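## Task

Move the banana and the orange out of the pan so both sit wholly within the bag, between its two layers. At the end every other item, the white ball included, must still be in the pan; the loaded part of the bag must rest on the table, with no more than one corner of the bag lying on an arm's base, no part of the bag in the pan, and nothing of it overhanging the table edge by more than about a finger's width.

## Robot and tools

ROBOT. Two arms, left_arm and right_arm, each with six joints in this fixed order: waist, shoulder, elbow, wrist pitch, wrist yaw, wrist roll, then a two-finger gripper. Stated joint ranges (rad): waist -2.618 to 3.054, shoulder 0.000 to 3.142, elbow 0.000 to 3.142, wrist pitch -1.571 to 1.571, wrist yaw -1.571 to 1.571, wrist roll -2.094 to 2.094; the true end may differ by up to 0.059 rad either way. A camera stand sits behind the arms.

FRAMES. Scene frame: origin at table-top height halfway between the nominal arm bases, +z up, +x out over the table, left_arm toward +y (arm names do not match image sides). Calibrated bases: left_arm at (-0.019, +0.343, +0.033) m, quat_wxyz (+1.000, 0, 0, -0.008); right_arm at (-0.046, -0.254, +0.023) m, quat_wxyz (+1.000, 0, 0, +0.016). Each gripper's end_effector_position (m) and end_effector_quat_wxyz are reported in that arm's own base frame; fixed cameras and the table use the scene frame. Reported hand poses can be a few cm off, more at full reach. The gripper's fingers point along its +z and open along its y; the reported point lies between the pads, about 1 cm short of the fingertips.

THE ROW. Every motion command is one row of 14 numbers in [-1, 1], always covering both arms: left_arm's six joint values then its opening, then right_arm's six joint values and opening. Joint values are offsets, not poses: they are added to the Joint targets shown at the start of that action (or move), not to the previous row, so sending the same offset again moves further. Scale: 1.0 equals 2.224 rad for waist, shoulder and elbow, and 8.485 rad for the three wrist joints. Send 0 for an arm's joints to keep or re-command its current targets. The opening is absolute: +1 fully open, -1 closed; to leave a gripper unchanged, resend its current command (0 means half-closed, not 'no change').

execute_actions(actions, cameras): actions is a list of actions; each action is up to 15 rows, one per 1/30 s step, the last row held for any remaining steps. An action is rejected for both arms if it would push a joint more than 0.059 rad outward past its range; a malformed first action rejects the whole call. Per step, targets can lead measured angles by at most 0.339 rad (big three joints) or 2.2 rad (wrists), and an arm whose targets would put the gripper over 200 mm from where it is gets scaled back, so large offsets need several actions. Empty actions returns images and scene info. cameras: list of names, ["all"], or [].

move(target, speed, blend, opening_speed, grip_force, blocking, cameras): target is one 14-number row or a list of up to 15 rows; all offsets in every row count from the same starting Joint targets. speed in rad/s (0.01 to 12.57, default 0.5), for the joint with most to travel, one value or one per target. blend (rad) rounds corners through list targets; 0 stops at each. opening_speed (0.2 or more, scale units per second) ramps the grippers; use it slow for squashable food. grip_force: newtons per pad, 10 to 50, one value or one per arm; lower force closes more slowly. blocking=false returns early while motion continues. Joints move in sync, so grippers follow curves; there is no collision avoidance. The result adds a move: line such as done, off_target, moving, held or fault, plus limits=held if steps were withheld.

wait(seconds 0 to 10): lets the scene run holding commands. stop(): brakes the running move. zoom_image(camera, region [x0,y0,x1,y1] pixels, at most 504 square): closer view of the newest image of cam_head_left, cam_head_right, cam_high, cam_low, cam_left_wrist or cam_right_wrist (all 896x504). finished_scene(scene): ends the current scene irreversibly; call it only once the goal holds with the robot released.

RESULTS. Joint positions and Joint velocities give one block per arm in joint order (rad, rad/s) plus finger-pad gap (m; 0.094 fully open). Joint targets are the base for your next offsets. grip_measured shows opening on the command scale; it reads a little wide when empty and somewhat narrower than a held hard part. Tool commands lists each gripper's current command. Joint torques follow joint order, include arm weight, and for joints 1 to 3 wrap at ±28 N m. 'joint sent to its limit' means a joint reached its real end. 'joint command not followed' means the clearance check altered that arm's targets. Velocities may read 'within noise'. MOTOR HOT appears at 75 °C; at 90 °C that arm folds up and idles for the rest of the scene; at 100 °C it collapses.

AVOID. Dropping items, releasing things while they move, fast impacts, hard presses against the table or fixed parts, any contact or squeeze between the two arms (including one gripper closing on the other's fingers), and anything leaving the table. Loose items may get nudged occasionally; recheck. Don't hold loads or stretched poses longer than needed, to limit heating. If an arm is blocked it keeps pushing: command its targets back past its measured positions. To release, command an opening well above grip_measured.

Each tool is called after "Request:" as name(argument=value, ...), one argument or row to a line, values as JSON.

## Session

Request:
execute_actions(
  actions=[],
)

Scene clock: 0.00 s.
left_arm: end_effector_position=(+0.3846, +0.0612, +0.0917) grip_measured=+1.000 end_effector_quat_wxyz=(+0.561, -0.128, +0.814, +0.083) | right_arm: end_effector_position=(+0.3920, -0.0260, +0.0787) grip_measured=+1.000 end_effector_quat_wxyz=(+0.546, +0.066, +0.829, -0.098)
Joint positions: left_arm=[0.056 1.503 0.373 0.754 -0.23 -0.099 0.094] | right_arm=[0.062 1.565 0.395 0.757 0.292 0.028 0.094]
Joint velocities: within noise
Joint torques (N m): no reading
Heat: left arm: 25 °C; right arm: 27 °C.
Joint targets: left_arm=[0.056 1.499 0.378 0.749 -0.230 -0.099] | right_arm=[0.062 1.556 0.405 0.770 0.293 0.028]
Tool commands: left_gripper/opening=+1.0 right_gripper/opening=+1.0

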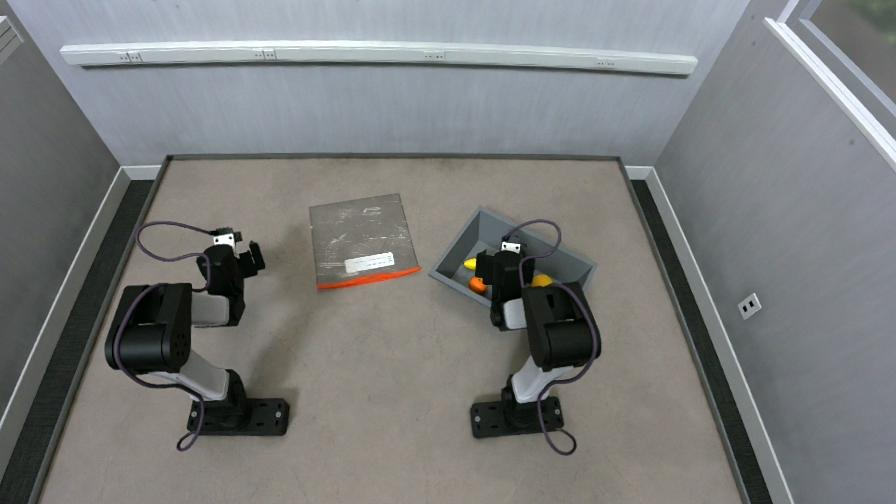

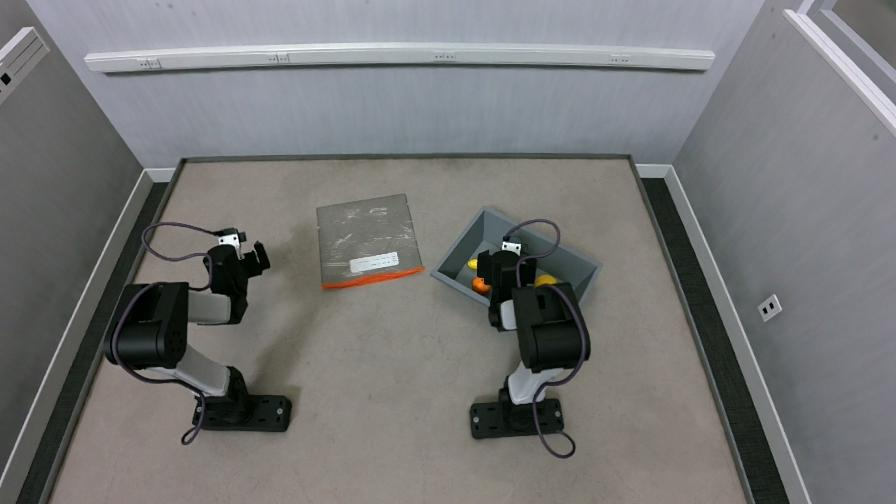

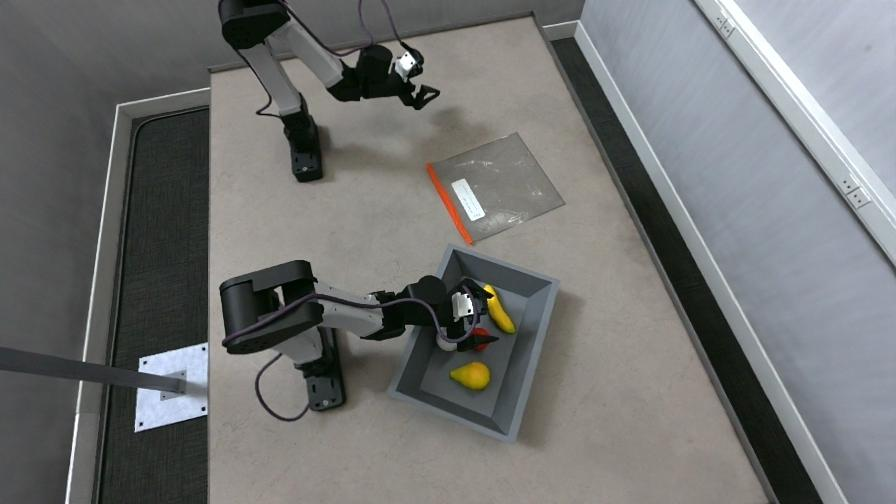

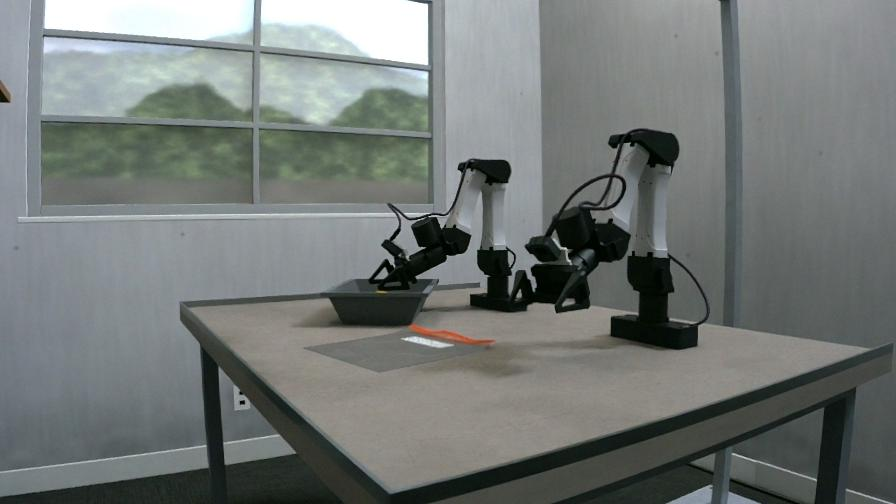

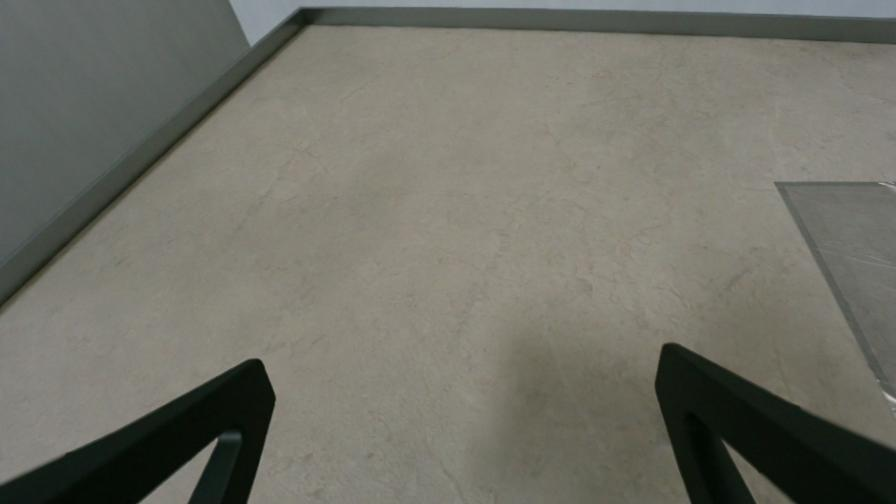

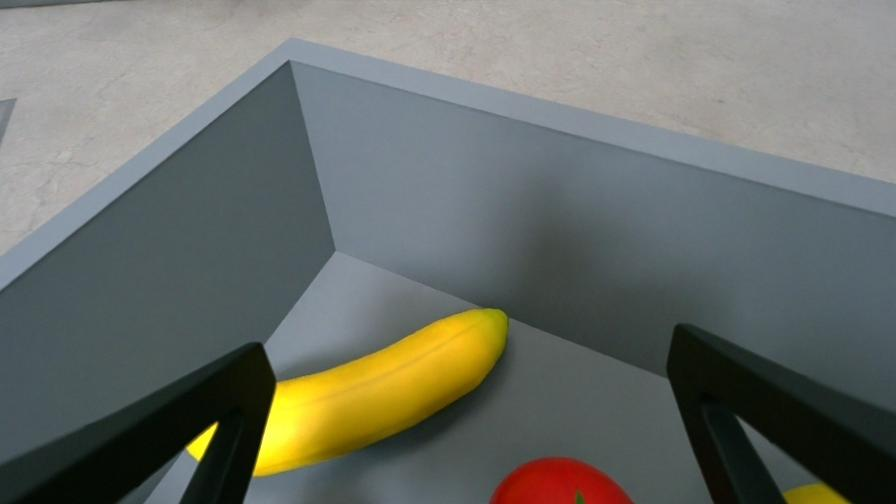

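Request:
zoom_image(
  camera="cam_low",
  region=[290, 260, 550, 400],
)

Request:
zoom_image(
  camera="cam_head_left",
  region=[290, 180, 450, 310],
)

Request:
zoom_image(
  camera="cam_high",
  region=[370, 120, 590, 450],
)

Scaled by 1.938 from the camera's 896x504 image, which has a finer 1280x720 frame.

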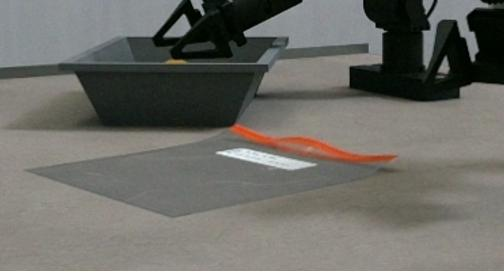

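Scaled by 3.150 from the camera's 896x504 image, which has a finer 1280x720 frame.

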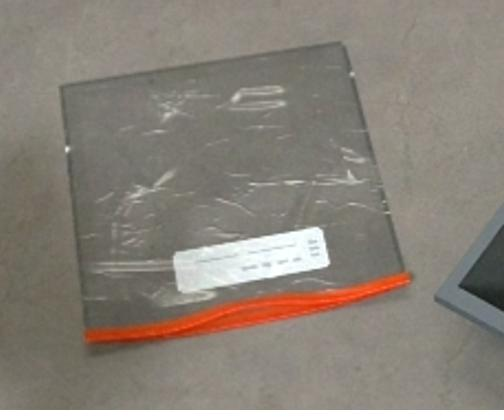

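Scaled by 1.527 from the camera's 896x504 image, which has a finer 1280x720 frame.

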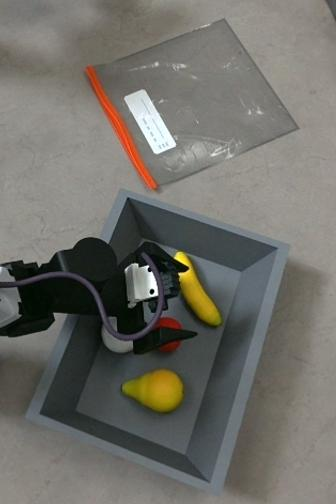

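Request:
move(
  target=[
    [0,0,0.03,0,0,0,0.4,0,0,0.25,-0.06,-0.0345,0,0.6],
    [-0.3588,0.0174,0.0869,-0.0695,0.003,-0.1981,0.4,0.0274,0.1569,0.6772,-0.2746,-0.0345,0,0.6],
  ],
  speed=0.9,
  blend=[0.1,0],
  cameras=["all"],
)

Scene clock: 5.47 s.
left_arm: end_effector_position=(+0.2956, -0.2177, +0.0334) grip_measured=+0.401 end_effector_quat_wxyz=(+0.213, -0.490, +0.781, -0.324) | right_arm: end_effector_position=(+0.3491, +0.0390, +0.1745) grip_measured=+0.601 end_effector_quat_wxyz=(+0.006, -0.044, +0.999, -0.004)
Joint positions: left_arm=[-0.738 1.525 0.551 0.174 -0.218 -1.768 0.066] | right_arm=[0.116 1.892 1.885 -1.553 0.01 0.028 0.075]
Joint torques (N m): left_arm=[-0.17 -4.37 8.69 1.7 -0.01 -0.12] | right_arm=[0.72 -7.51 8.43 0.28 -0.11 0.05]
Heat: left arm: 27 °C; right arm: 28 °C.
Joint targets: left_arm=[-0.742 1.538 0.572 0.159 -0.204 -1.780] | right_arm=[0.123 1.905 1.911 -1.559 0.001 0.028]
move: done

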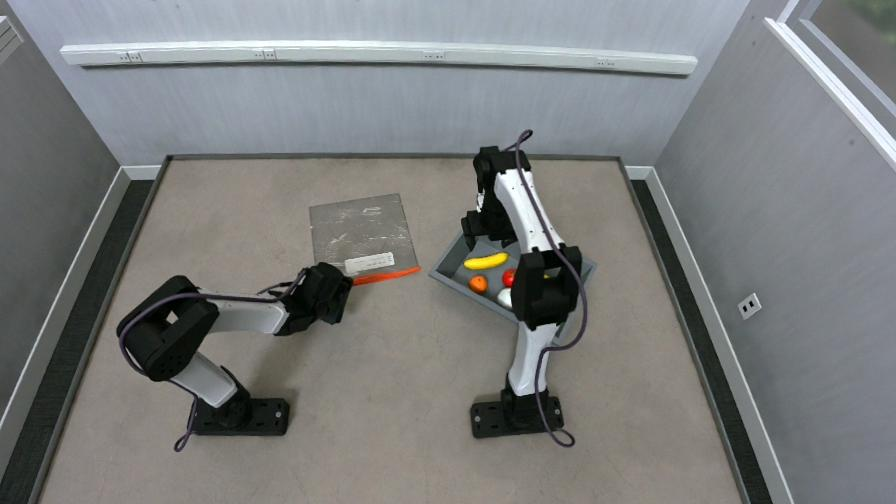

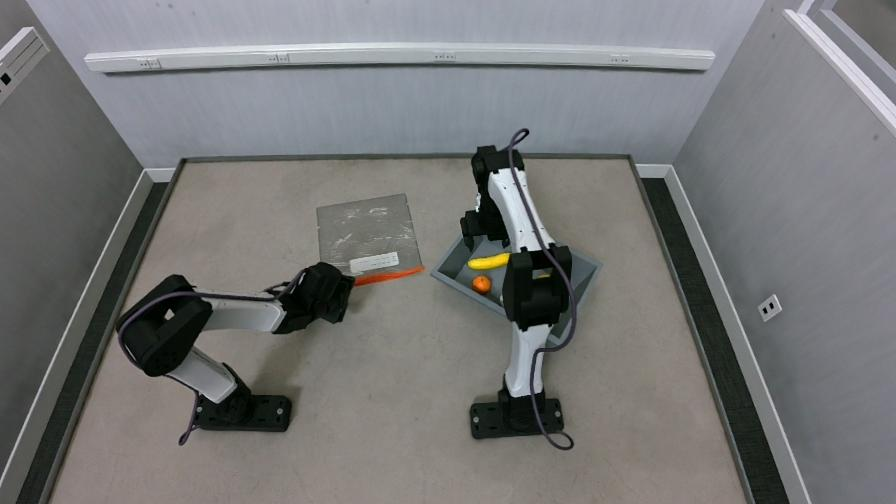

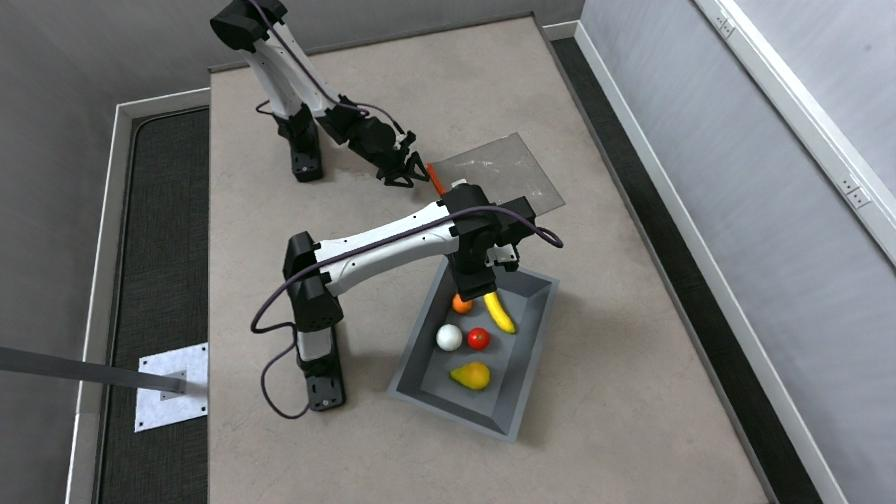

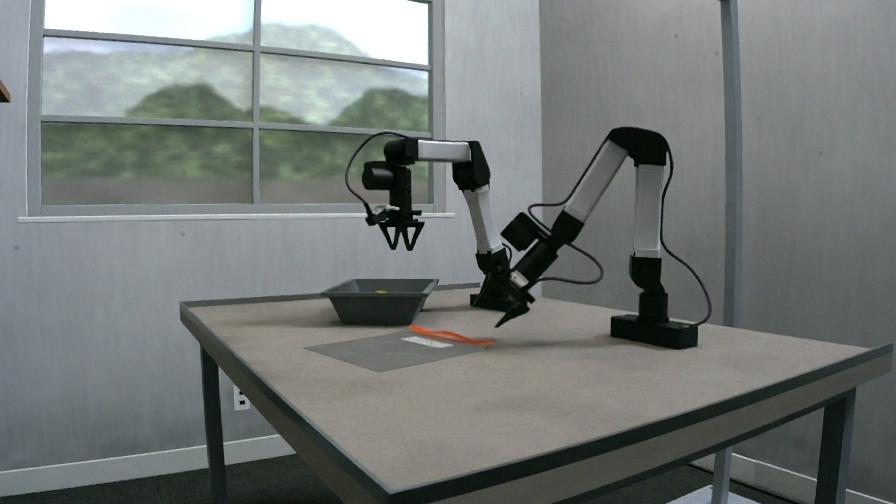

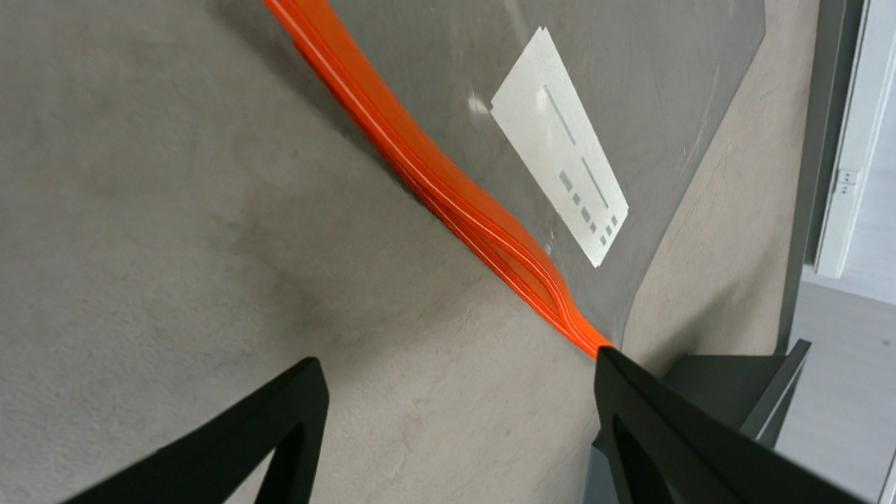

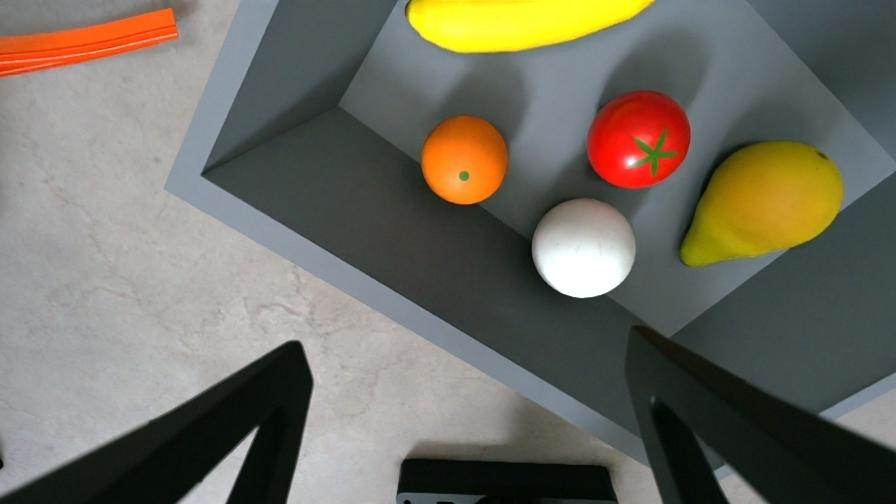

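Request:
zoom_image(
  camera="cam_left_wrist",
  region=[350, 120, 650, 400],
)

Request:
zoom_image(
  camera="cam_head_left",
  region=[310, 250, 430, 320],
)

Scaled by 1.680 from the camera's 896x504 image, which has a finer 1280x720 frame.

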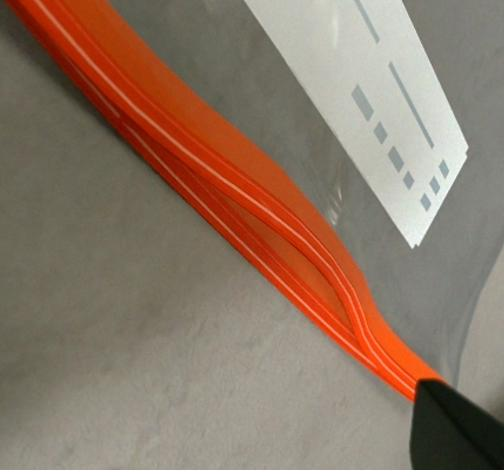

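Scaled by 4.200 from the camera's 896x504 image, which has a finer 1280x720 frame.

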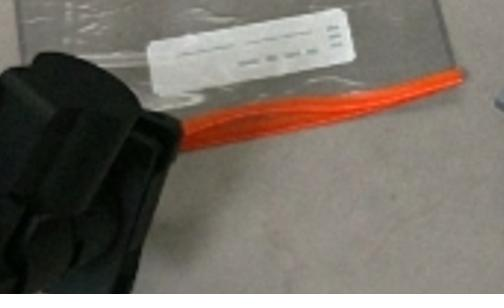

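Request:
move(
  target=[-0.0279,0.1204,0.068,0.0125,-0.0052,-0.0055,0.2,0,0,0,0,0,0,0.6],
  speed=0.4,
  cameras=["cam_left_wrist","cam_head_left"],
)

Request:
zoom_image(
  camera="cam_head_left",
  region=[310, 220, 430, 320],
)

Scene clock: 7.97 s.
left_arm: end_effector_position=(+0.3145, -0.2657, +0.0037) grip_measured=+0.201 end_effector_quat_wxyz=(+0.198, -0.487, +0.788, -0.321) | right_arm: end_effector_position=(+0.3490, +0.0390, +0.1745) grip_measured=+0.601 end_effector_quat_wxyz=(+0.006, -0.044, +0.999, -0.004)
Joint positions: left_arm=[-0.799 1.79 0.705 0.258 -0.231 -1.815 0.056] | right_arm=[0.116 1.892 1.885 -1.554 0.01 0.028 0.075]
Joint torques (N m): left_arm=[-0.21 -6.11 7.79 1.89 -0.32 -0.1] | right_arm=[0.7 -7.51 8.44 0.26 -0.1 0.05]
Heat: left arm: 27 °C; right arm: 28 °C.
Joint targets: left_arm=[-0.805 1.806 0.723 0.265 -0.248 -1.827] | right_arm=[0.123 1.905 1.911 -1.559 0.001 0.028]
move: done
Images, in order (width x height): cam_head_left 896x504, cam_left_wrist 896x504.

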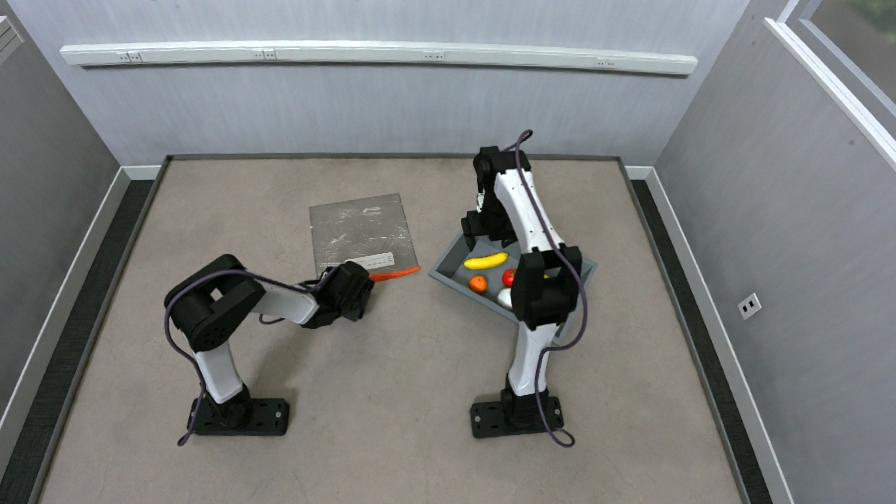

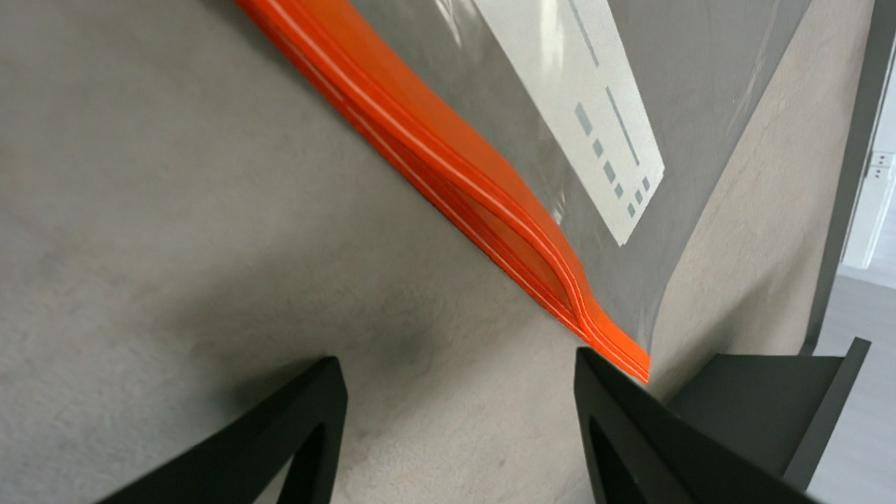

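Scaled by 4.200 from the camera's 896x504 image, which has a finer 1280x720 frame.

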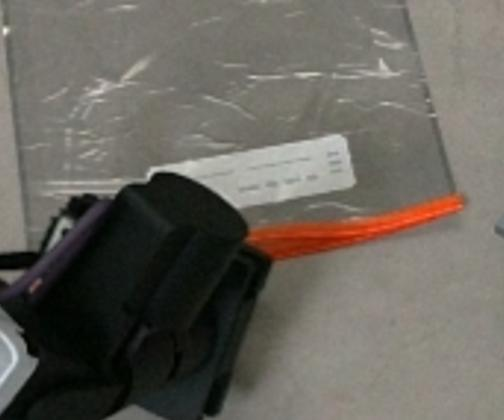

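Request:
move(
  target=[0.0302,0.1272,0.1874,-0.0144,0.0054,0.0059,0.2,0,0,0,0,0,0,0.6],
  speed=0.15,
  cameras=["cam_left_wrist","cam_head_left","cam_low"],
)

Request:
zoom_image(
  camera="cam_low",
  region=[360, 260, 540, 380],
)

Request:
zoom_image(
  camera="cam_left_wrist",
  region=[150, 150, 600, 504],
)

Scene clock: 11.90 s.
left_arm: end_effector_position=(+0.4002, -0.3167, +0.0077) grip_measured=+0.201 end_effector_quat_wxyz=(+0.210, -0.495, +0.776, -0.330) | right_arm: end_effector_position=(+0.3490, +0.0390, +0.1745) grip_measured=+0.601 end_effector_quat_wxyz=(+0.006, -0.044, +0.999, -0.004)
Joint positions: left_arm=[-0.744 2.069 1.119 0.158 -0.219 -1.789 0.056] | right_arm=[0.116 1.892 1.885 -1.554 0.01 0.028 0.075]
Joint torques (N m): left_arm=[0.72 -8.73 8.72 1.64 0.01 0.11] | right_arm=[0.7 -7.51 8.44 0.26 -0.11 0.05]
Heat: left arm: 27 °C; right arm: 29 °C.
Joint targets: left_arm=[-0.737 2.089 1.140 0.143 -0.203 -1.777] | right_arm=[0.123 1.905 1.911 -1.559 0.001 0.028]
move: done
Images, in order (width x height): cam_head_left 896x504, cam_low 896x504, cam_left_wrist 896x504.

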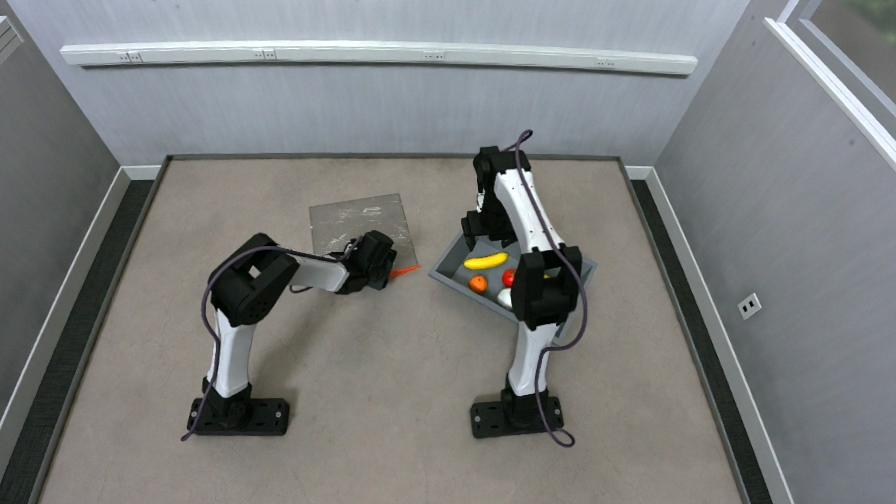

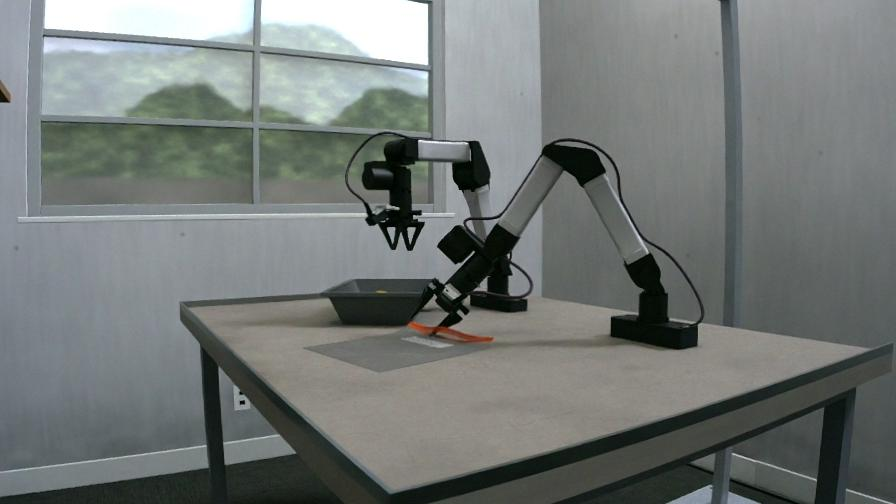

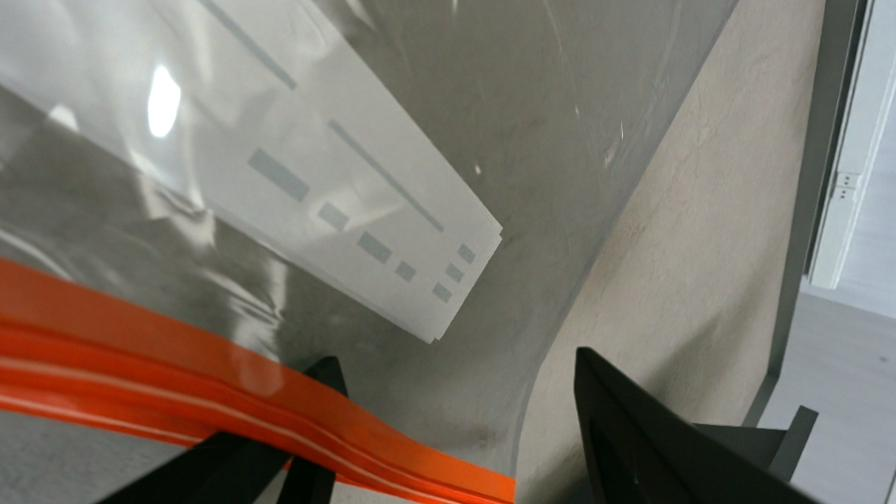

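Scaled by 2.800 from the camera's 896x504 image, which has a finer 1280x720 frame.

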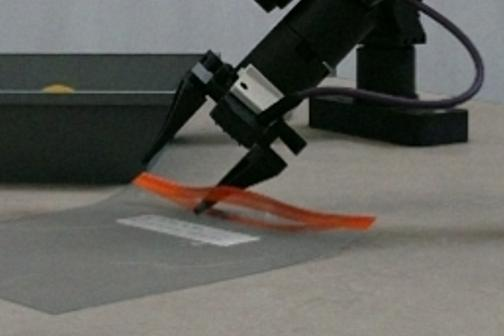

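Scaled by 1.120 from the camera's 896x504 image, which has a finer 1280x720 frame.

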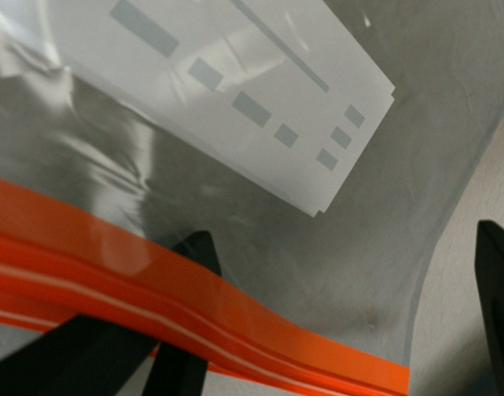

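Request:
move(
  target=[
    [0,0,0,0,0,0,-1,0,0,0,0,0,0,0.6],
    [0,-0.0617,0.0421,-0.0272,0,0,-1,0,0,0,0,0,0,0.6],
  ],
  speed=0.15,
  opening_speed=0.6,
  cameras=["all"],
)

Request:
zoom_image(
  camera="cam_low",
  region=[340, 240, 520, 380],
)

Request:
zoom_image(
  camera="cam_head_left",
  region=[290, 170, 450, 310],
)

Scene clock: 16.67 s.
left_arm: end_effector_position=(+0.3977, -0.3145, +0.0461) grip_measured=-0.984 end_effector_quat_wxyz=(+0.204, -0.497, +0.786, -0.307) | right_arm: end_effector_position=(+0.3490, +0.0390, +0.1745) grip_measured=+0.601 end_effector_quat_wxyz=(+0.006, -0.044, +0.999, -0.004)
Joint positions: left_arm=[-0.744 1.982 1.213 -0.073 -0.219 -1.788 0.001] | right_arm=[0.116 1.892 1.885 -1.554 0.01 0.028 0.075]
Joint torques (N m): left_arm=[0.7 -12.51 9.39 1.62 0 0.11] | right_arm=[0.7 -7.51 8.44 0.26 -0.11 0.05]
Heat: left arm: 28 °C; right arm: 29 °C.
Joint targets: left_arm=[-0.737 1.951 1.233 -0.087 -0.202 -1.777] | right_arm=[0.123 1.905 1.911 -1.559 0.001 0.028]
move: done

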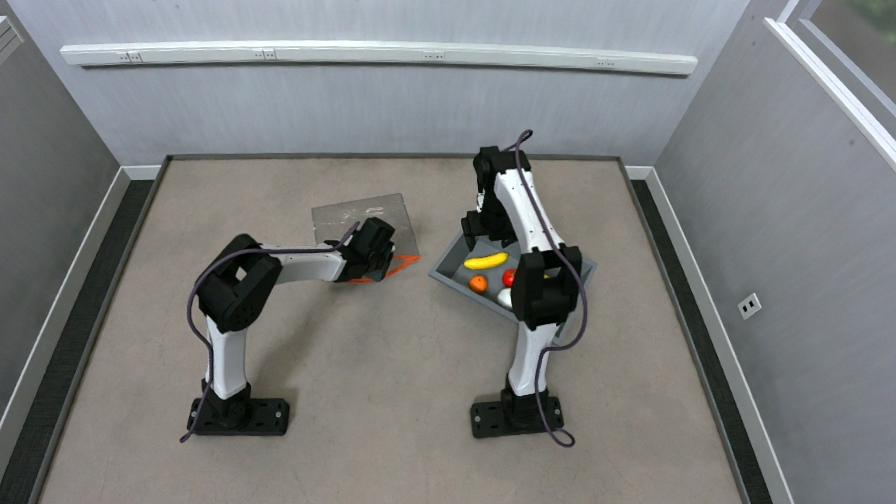

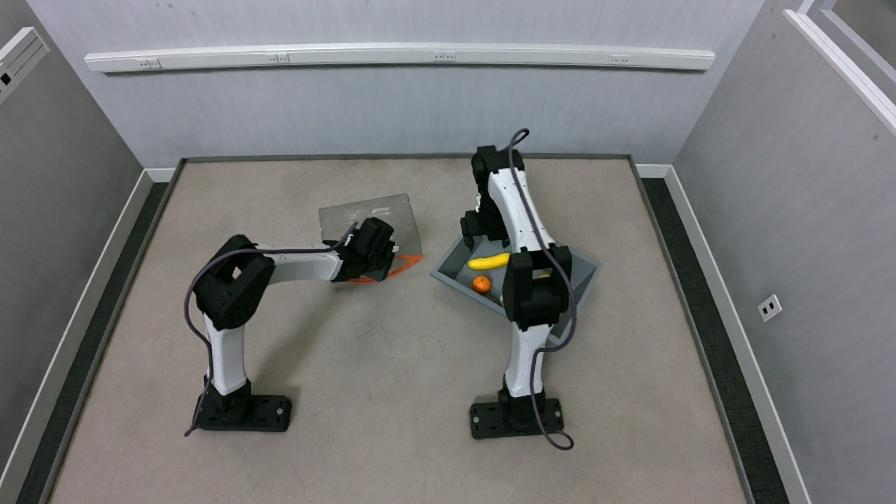

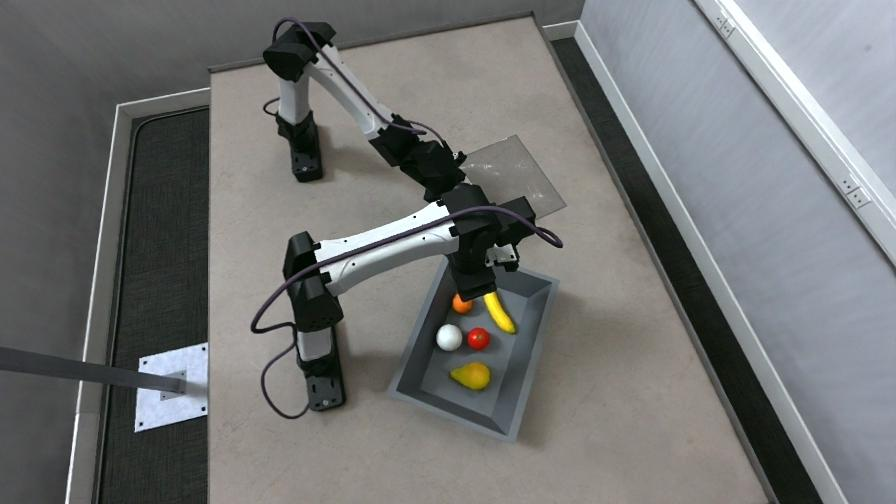

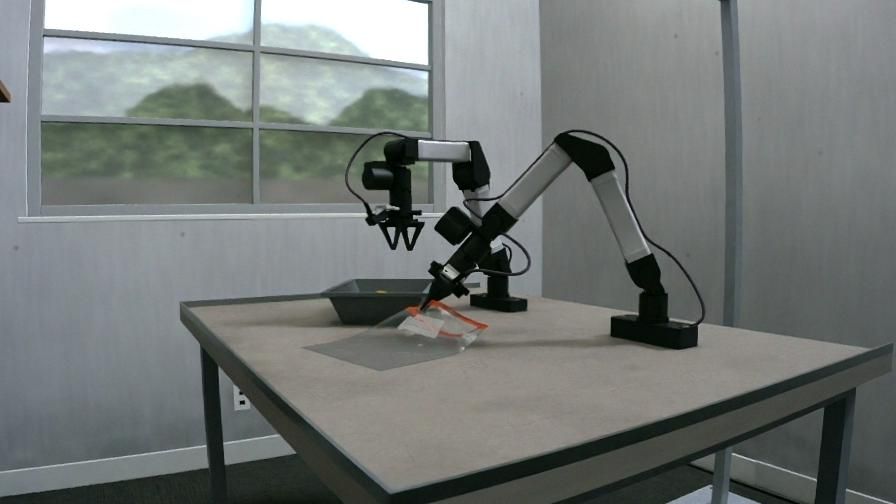

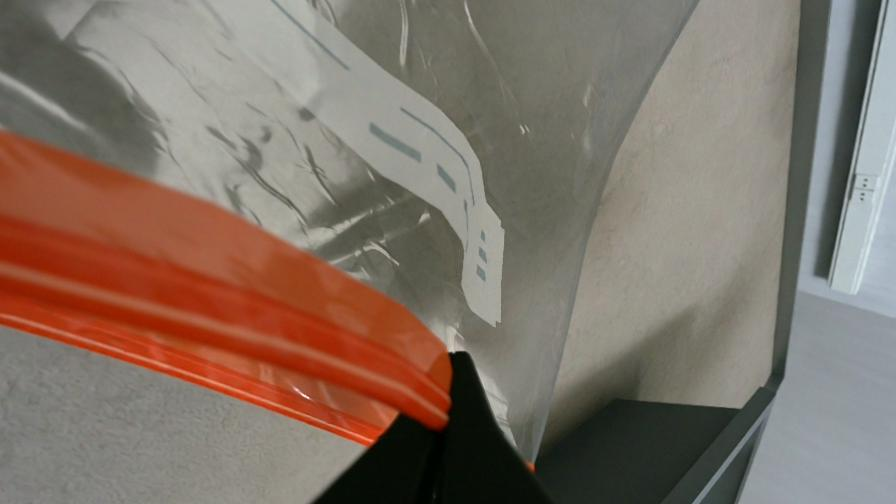

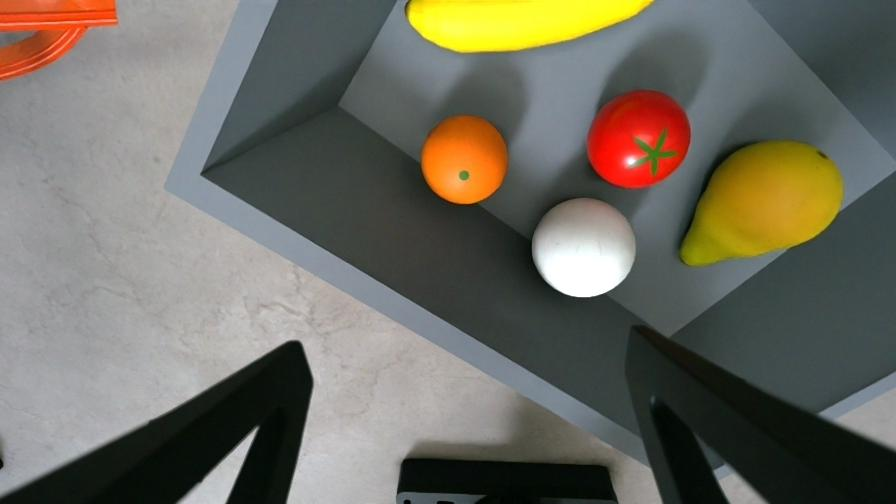

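Scaled by 2.800 from the camera's 896x504 image, which has a finer 1280x720 frame.

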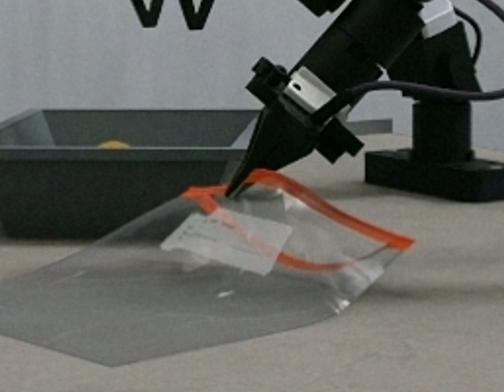

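Scaled by 3.150 from the camera's 896x504 image, which has a finer 1280x720 frame.

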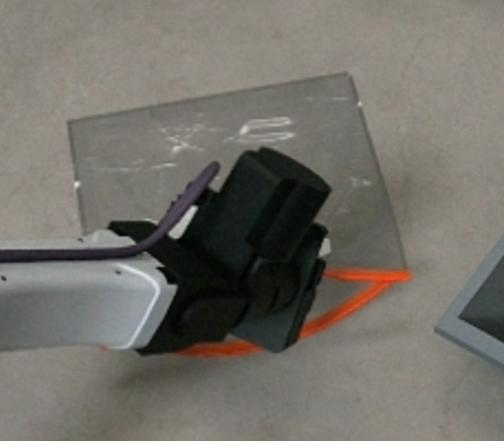

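Request:
move(
  target=[0.0021,0.0654,-0.1779,0.1329,-0.0087,0.0172,-1,0,0,0,0,0,0,0.6],
  speed=0.4,
  cameras=["cam_left_wrist","cam_head_left","cam_low"],
)

Request:
zoom_image(
  camera="cam_low",
  region=[340, 240, 520, 380],
)

Scene clock: 22.13 s.
left_arm: end_effector_position=(+0.4163, -0.3206, +0.0841) grip_measured=-0.984 end_effector_quat_wxyz=(+0.325, -0.408, +0.656, -0.545) | right_arm: end_effector_position=(+0.3490, +0.0390, +0.1745) grip_measured=+0.601 end_effector_quat_wxyz=(+0.006, -0.044, +0.999, -0.004)
Joint positions: left_arm=[-0.741 2.079 0.846 1.031 -0.26 -1.642 0.001] | right_arm=[0.116 1.892 1.885 -1.554 0.01 0.028 0.075]
Joint torques (N m): left_arm=[0.91 -8.18 4.93 2.44 -0.19 0.12] | right_arm=[0.7 -7.51 8.46 0.26 -0.1 0.05]
Heat: left arm: 29 °C; right arm: 30 °C.
Joint targets: left_arm=[-0.733 2.097 0.838 1.040 -0.276 -1.631] | right_arm=[0.123 1.905 1.911 -1.559 0.001 0.028]
move: done
Images, in order (width x height): cam_head_left 896x504, cam_low 896x504, cam_left_wrist 896x504.

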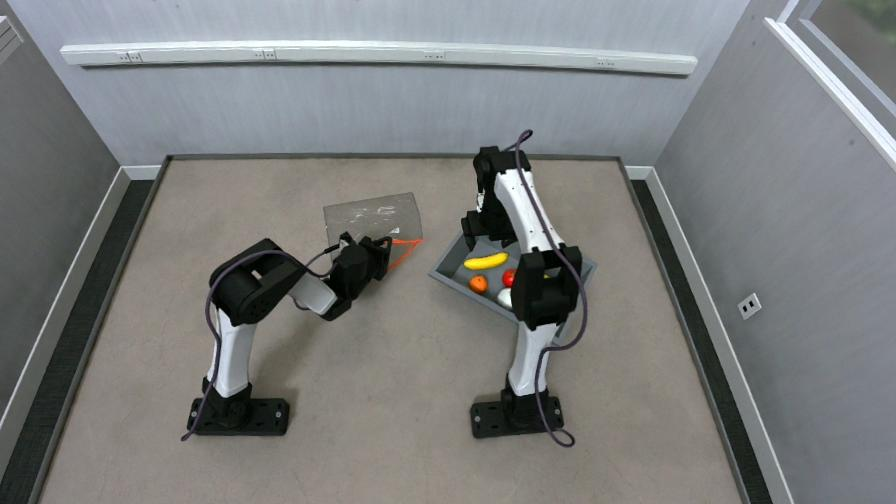

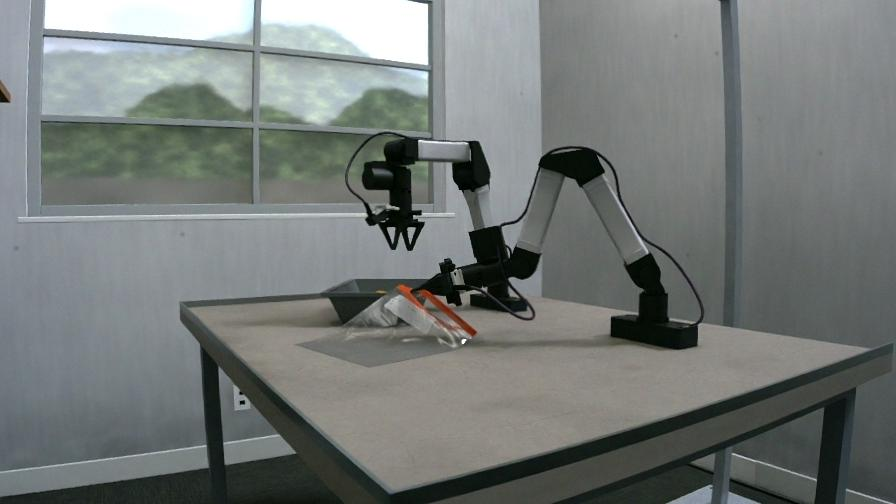

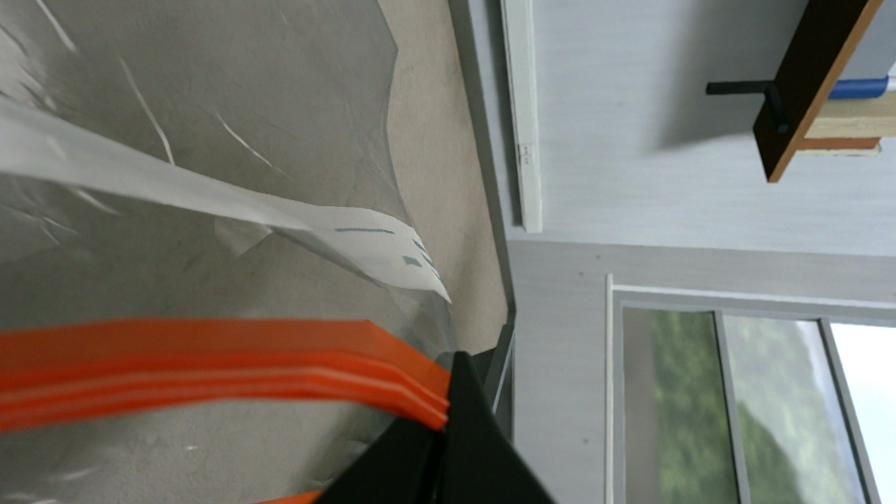

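Scaled by 2.800 from the camera's 896x504 image, which has a finer 1280x720 frame.

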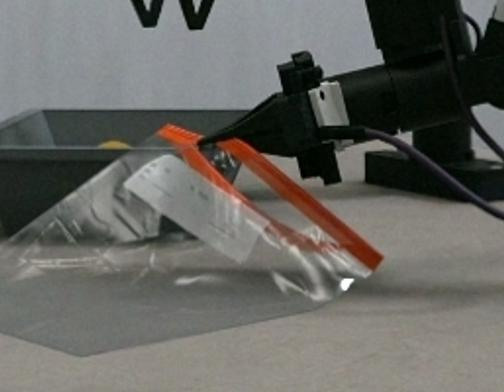

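Request:
move(
  target=[
    [0,0.0656,0.0017,0.0169,0,0,-0.75,0,0,0,0,0,0,0.6],
    [0.0069,0.0804,0.0399,0.0108,0.0017,0.0004,-0.75,0,0,0,0,0,0,0.6],
  ],
  speed=0.2,
  cameras=["cam_left_wrist","cam_head_left","cam_low"],
)

Request:
zoom_image(
  camera="cam_low",
  region=[340, 240, 520, 380],
)

Scene clock: 25.03 s.
left_arm: end_effector_position=(+0.4326, -0.3227, +0.0454) grip_measured=-0.752 end_effector_quat_wxyz=(+0.331, -0.412, +0.652, -0.544) | right_arm: end_effector_position=(+0.3490, +0.0390, +0.1745) grip_measured=+0.601 end_effector_quat_wxyz=(+0.006, -0.044, +0.999, -0.004)
Joint positions: left_arm=[-0.724 2.255 0.911 1.147 -0.26 -1.639 0.012] | right_arm=[0.116 1.892 1.885 -1.554 0.01 0.028 0.075]
Joint torques (N m): left_arm=[0.72 -8.66 6.61 2.21 -0.06 0.12] | right_arm=[0.73 -7.51 8.43 0.26 -0.11 0.05]
Heat: left arm: 30 °C; right arm: 30 °C.
Joint targets: left_arm=[-0.717 2.276 0.926 1.132 -0.262 -1.627] | right_arm=[0.123 1.905 1.911 -1.559 0.001 0.028]
move: done
Images, in order (width x height): cam_head_left 896x504, cam_low 896x504, cam_left_wrist 896x504.

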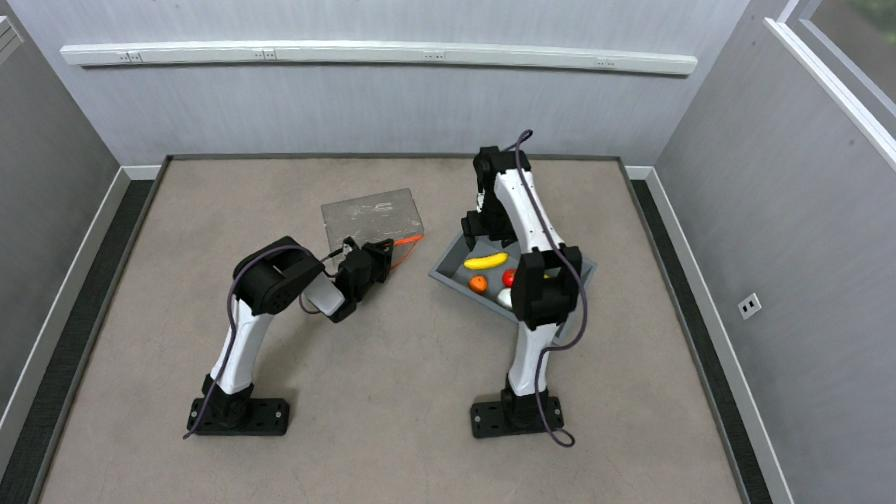

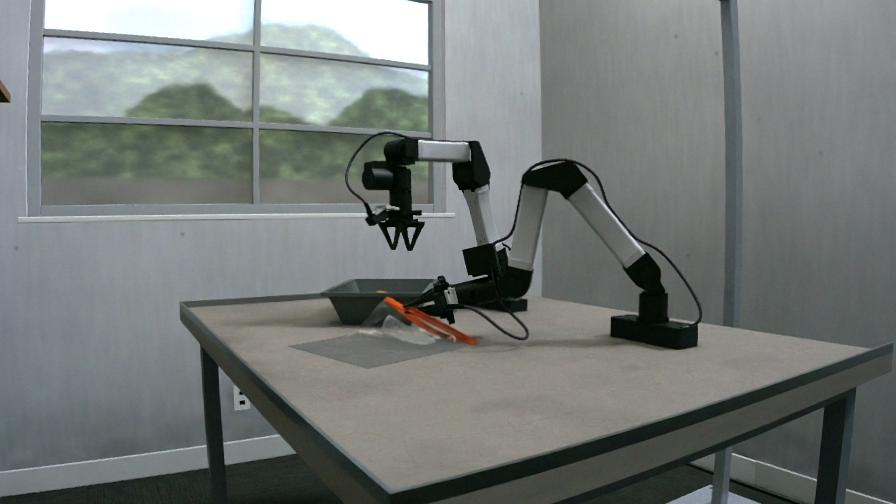

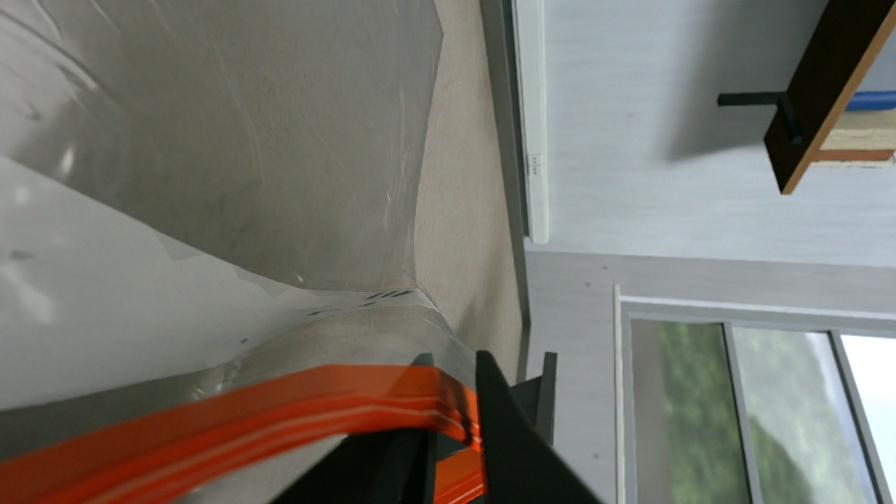

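Scaled by 2.800 from the camera's 896x504 image, which has a finer 1280x720 frame.

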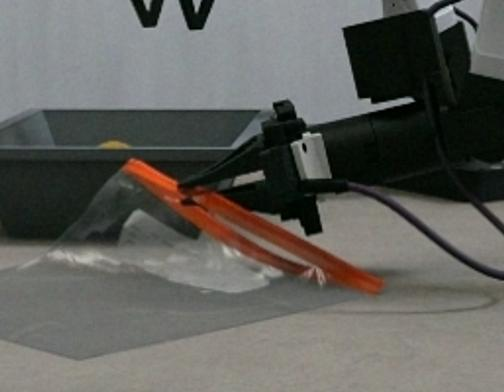

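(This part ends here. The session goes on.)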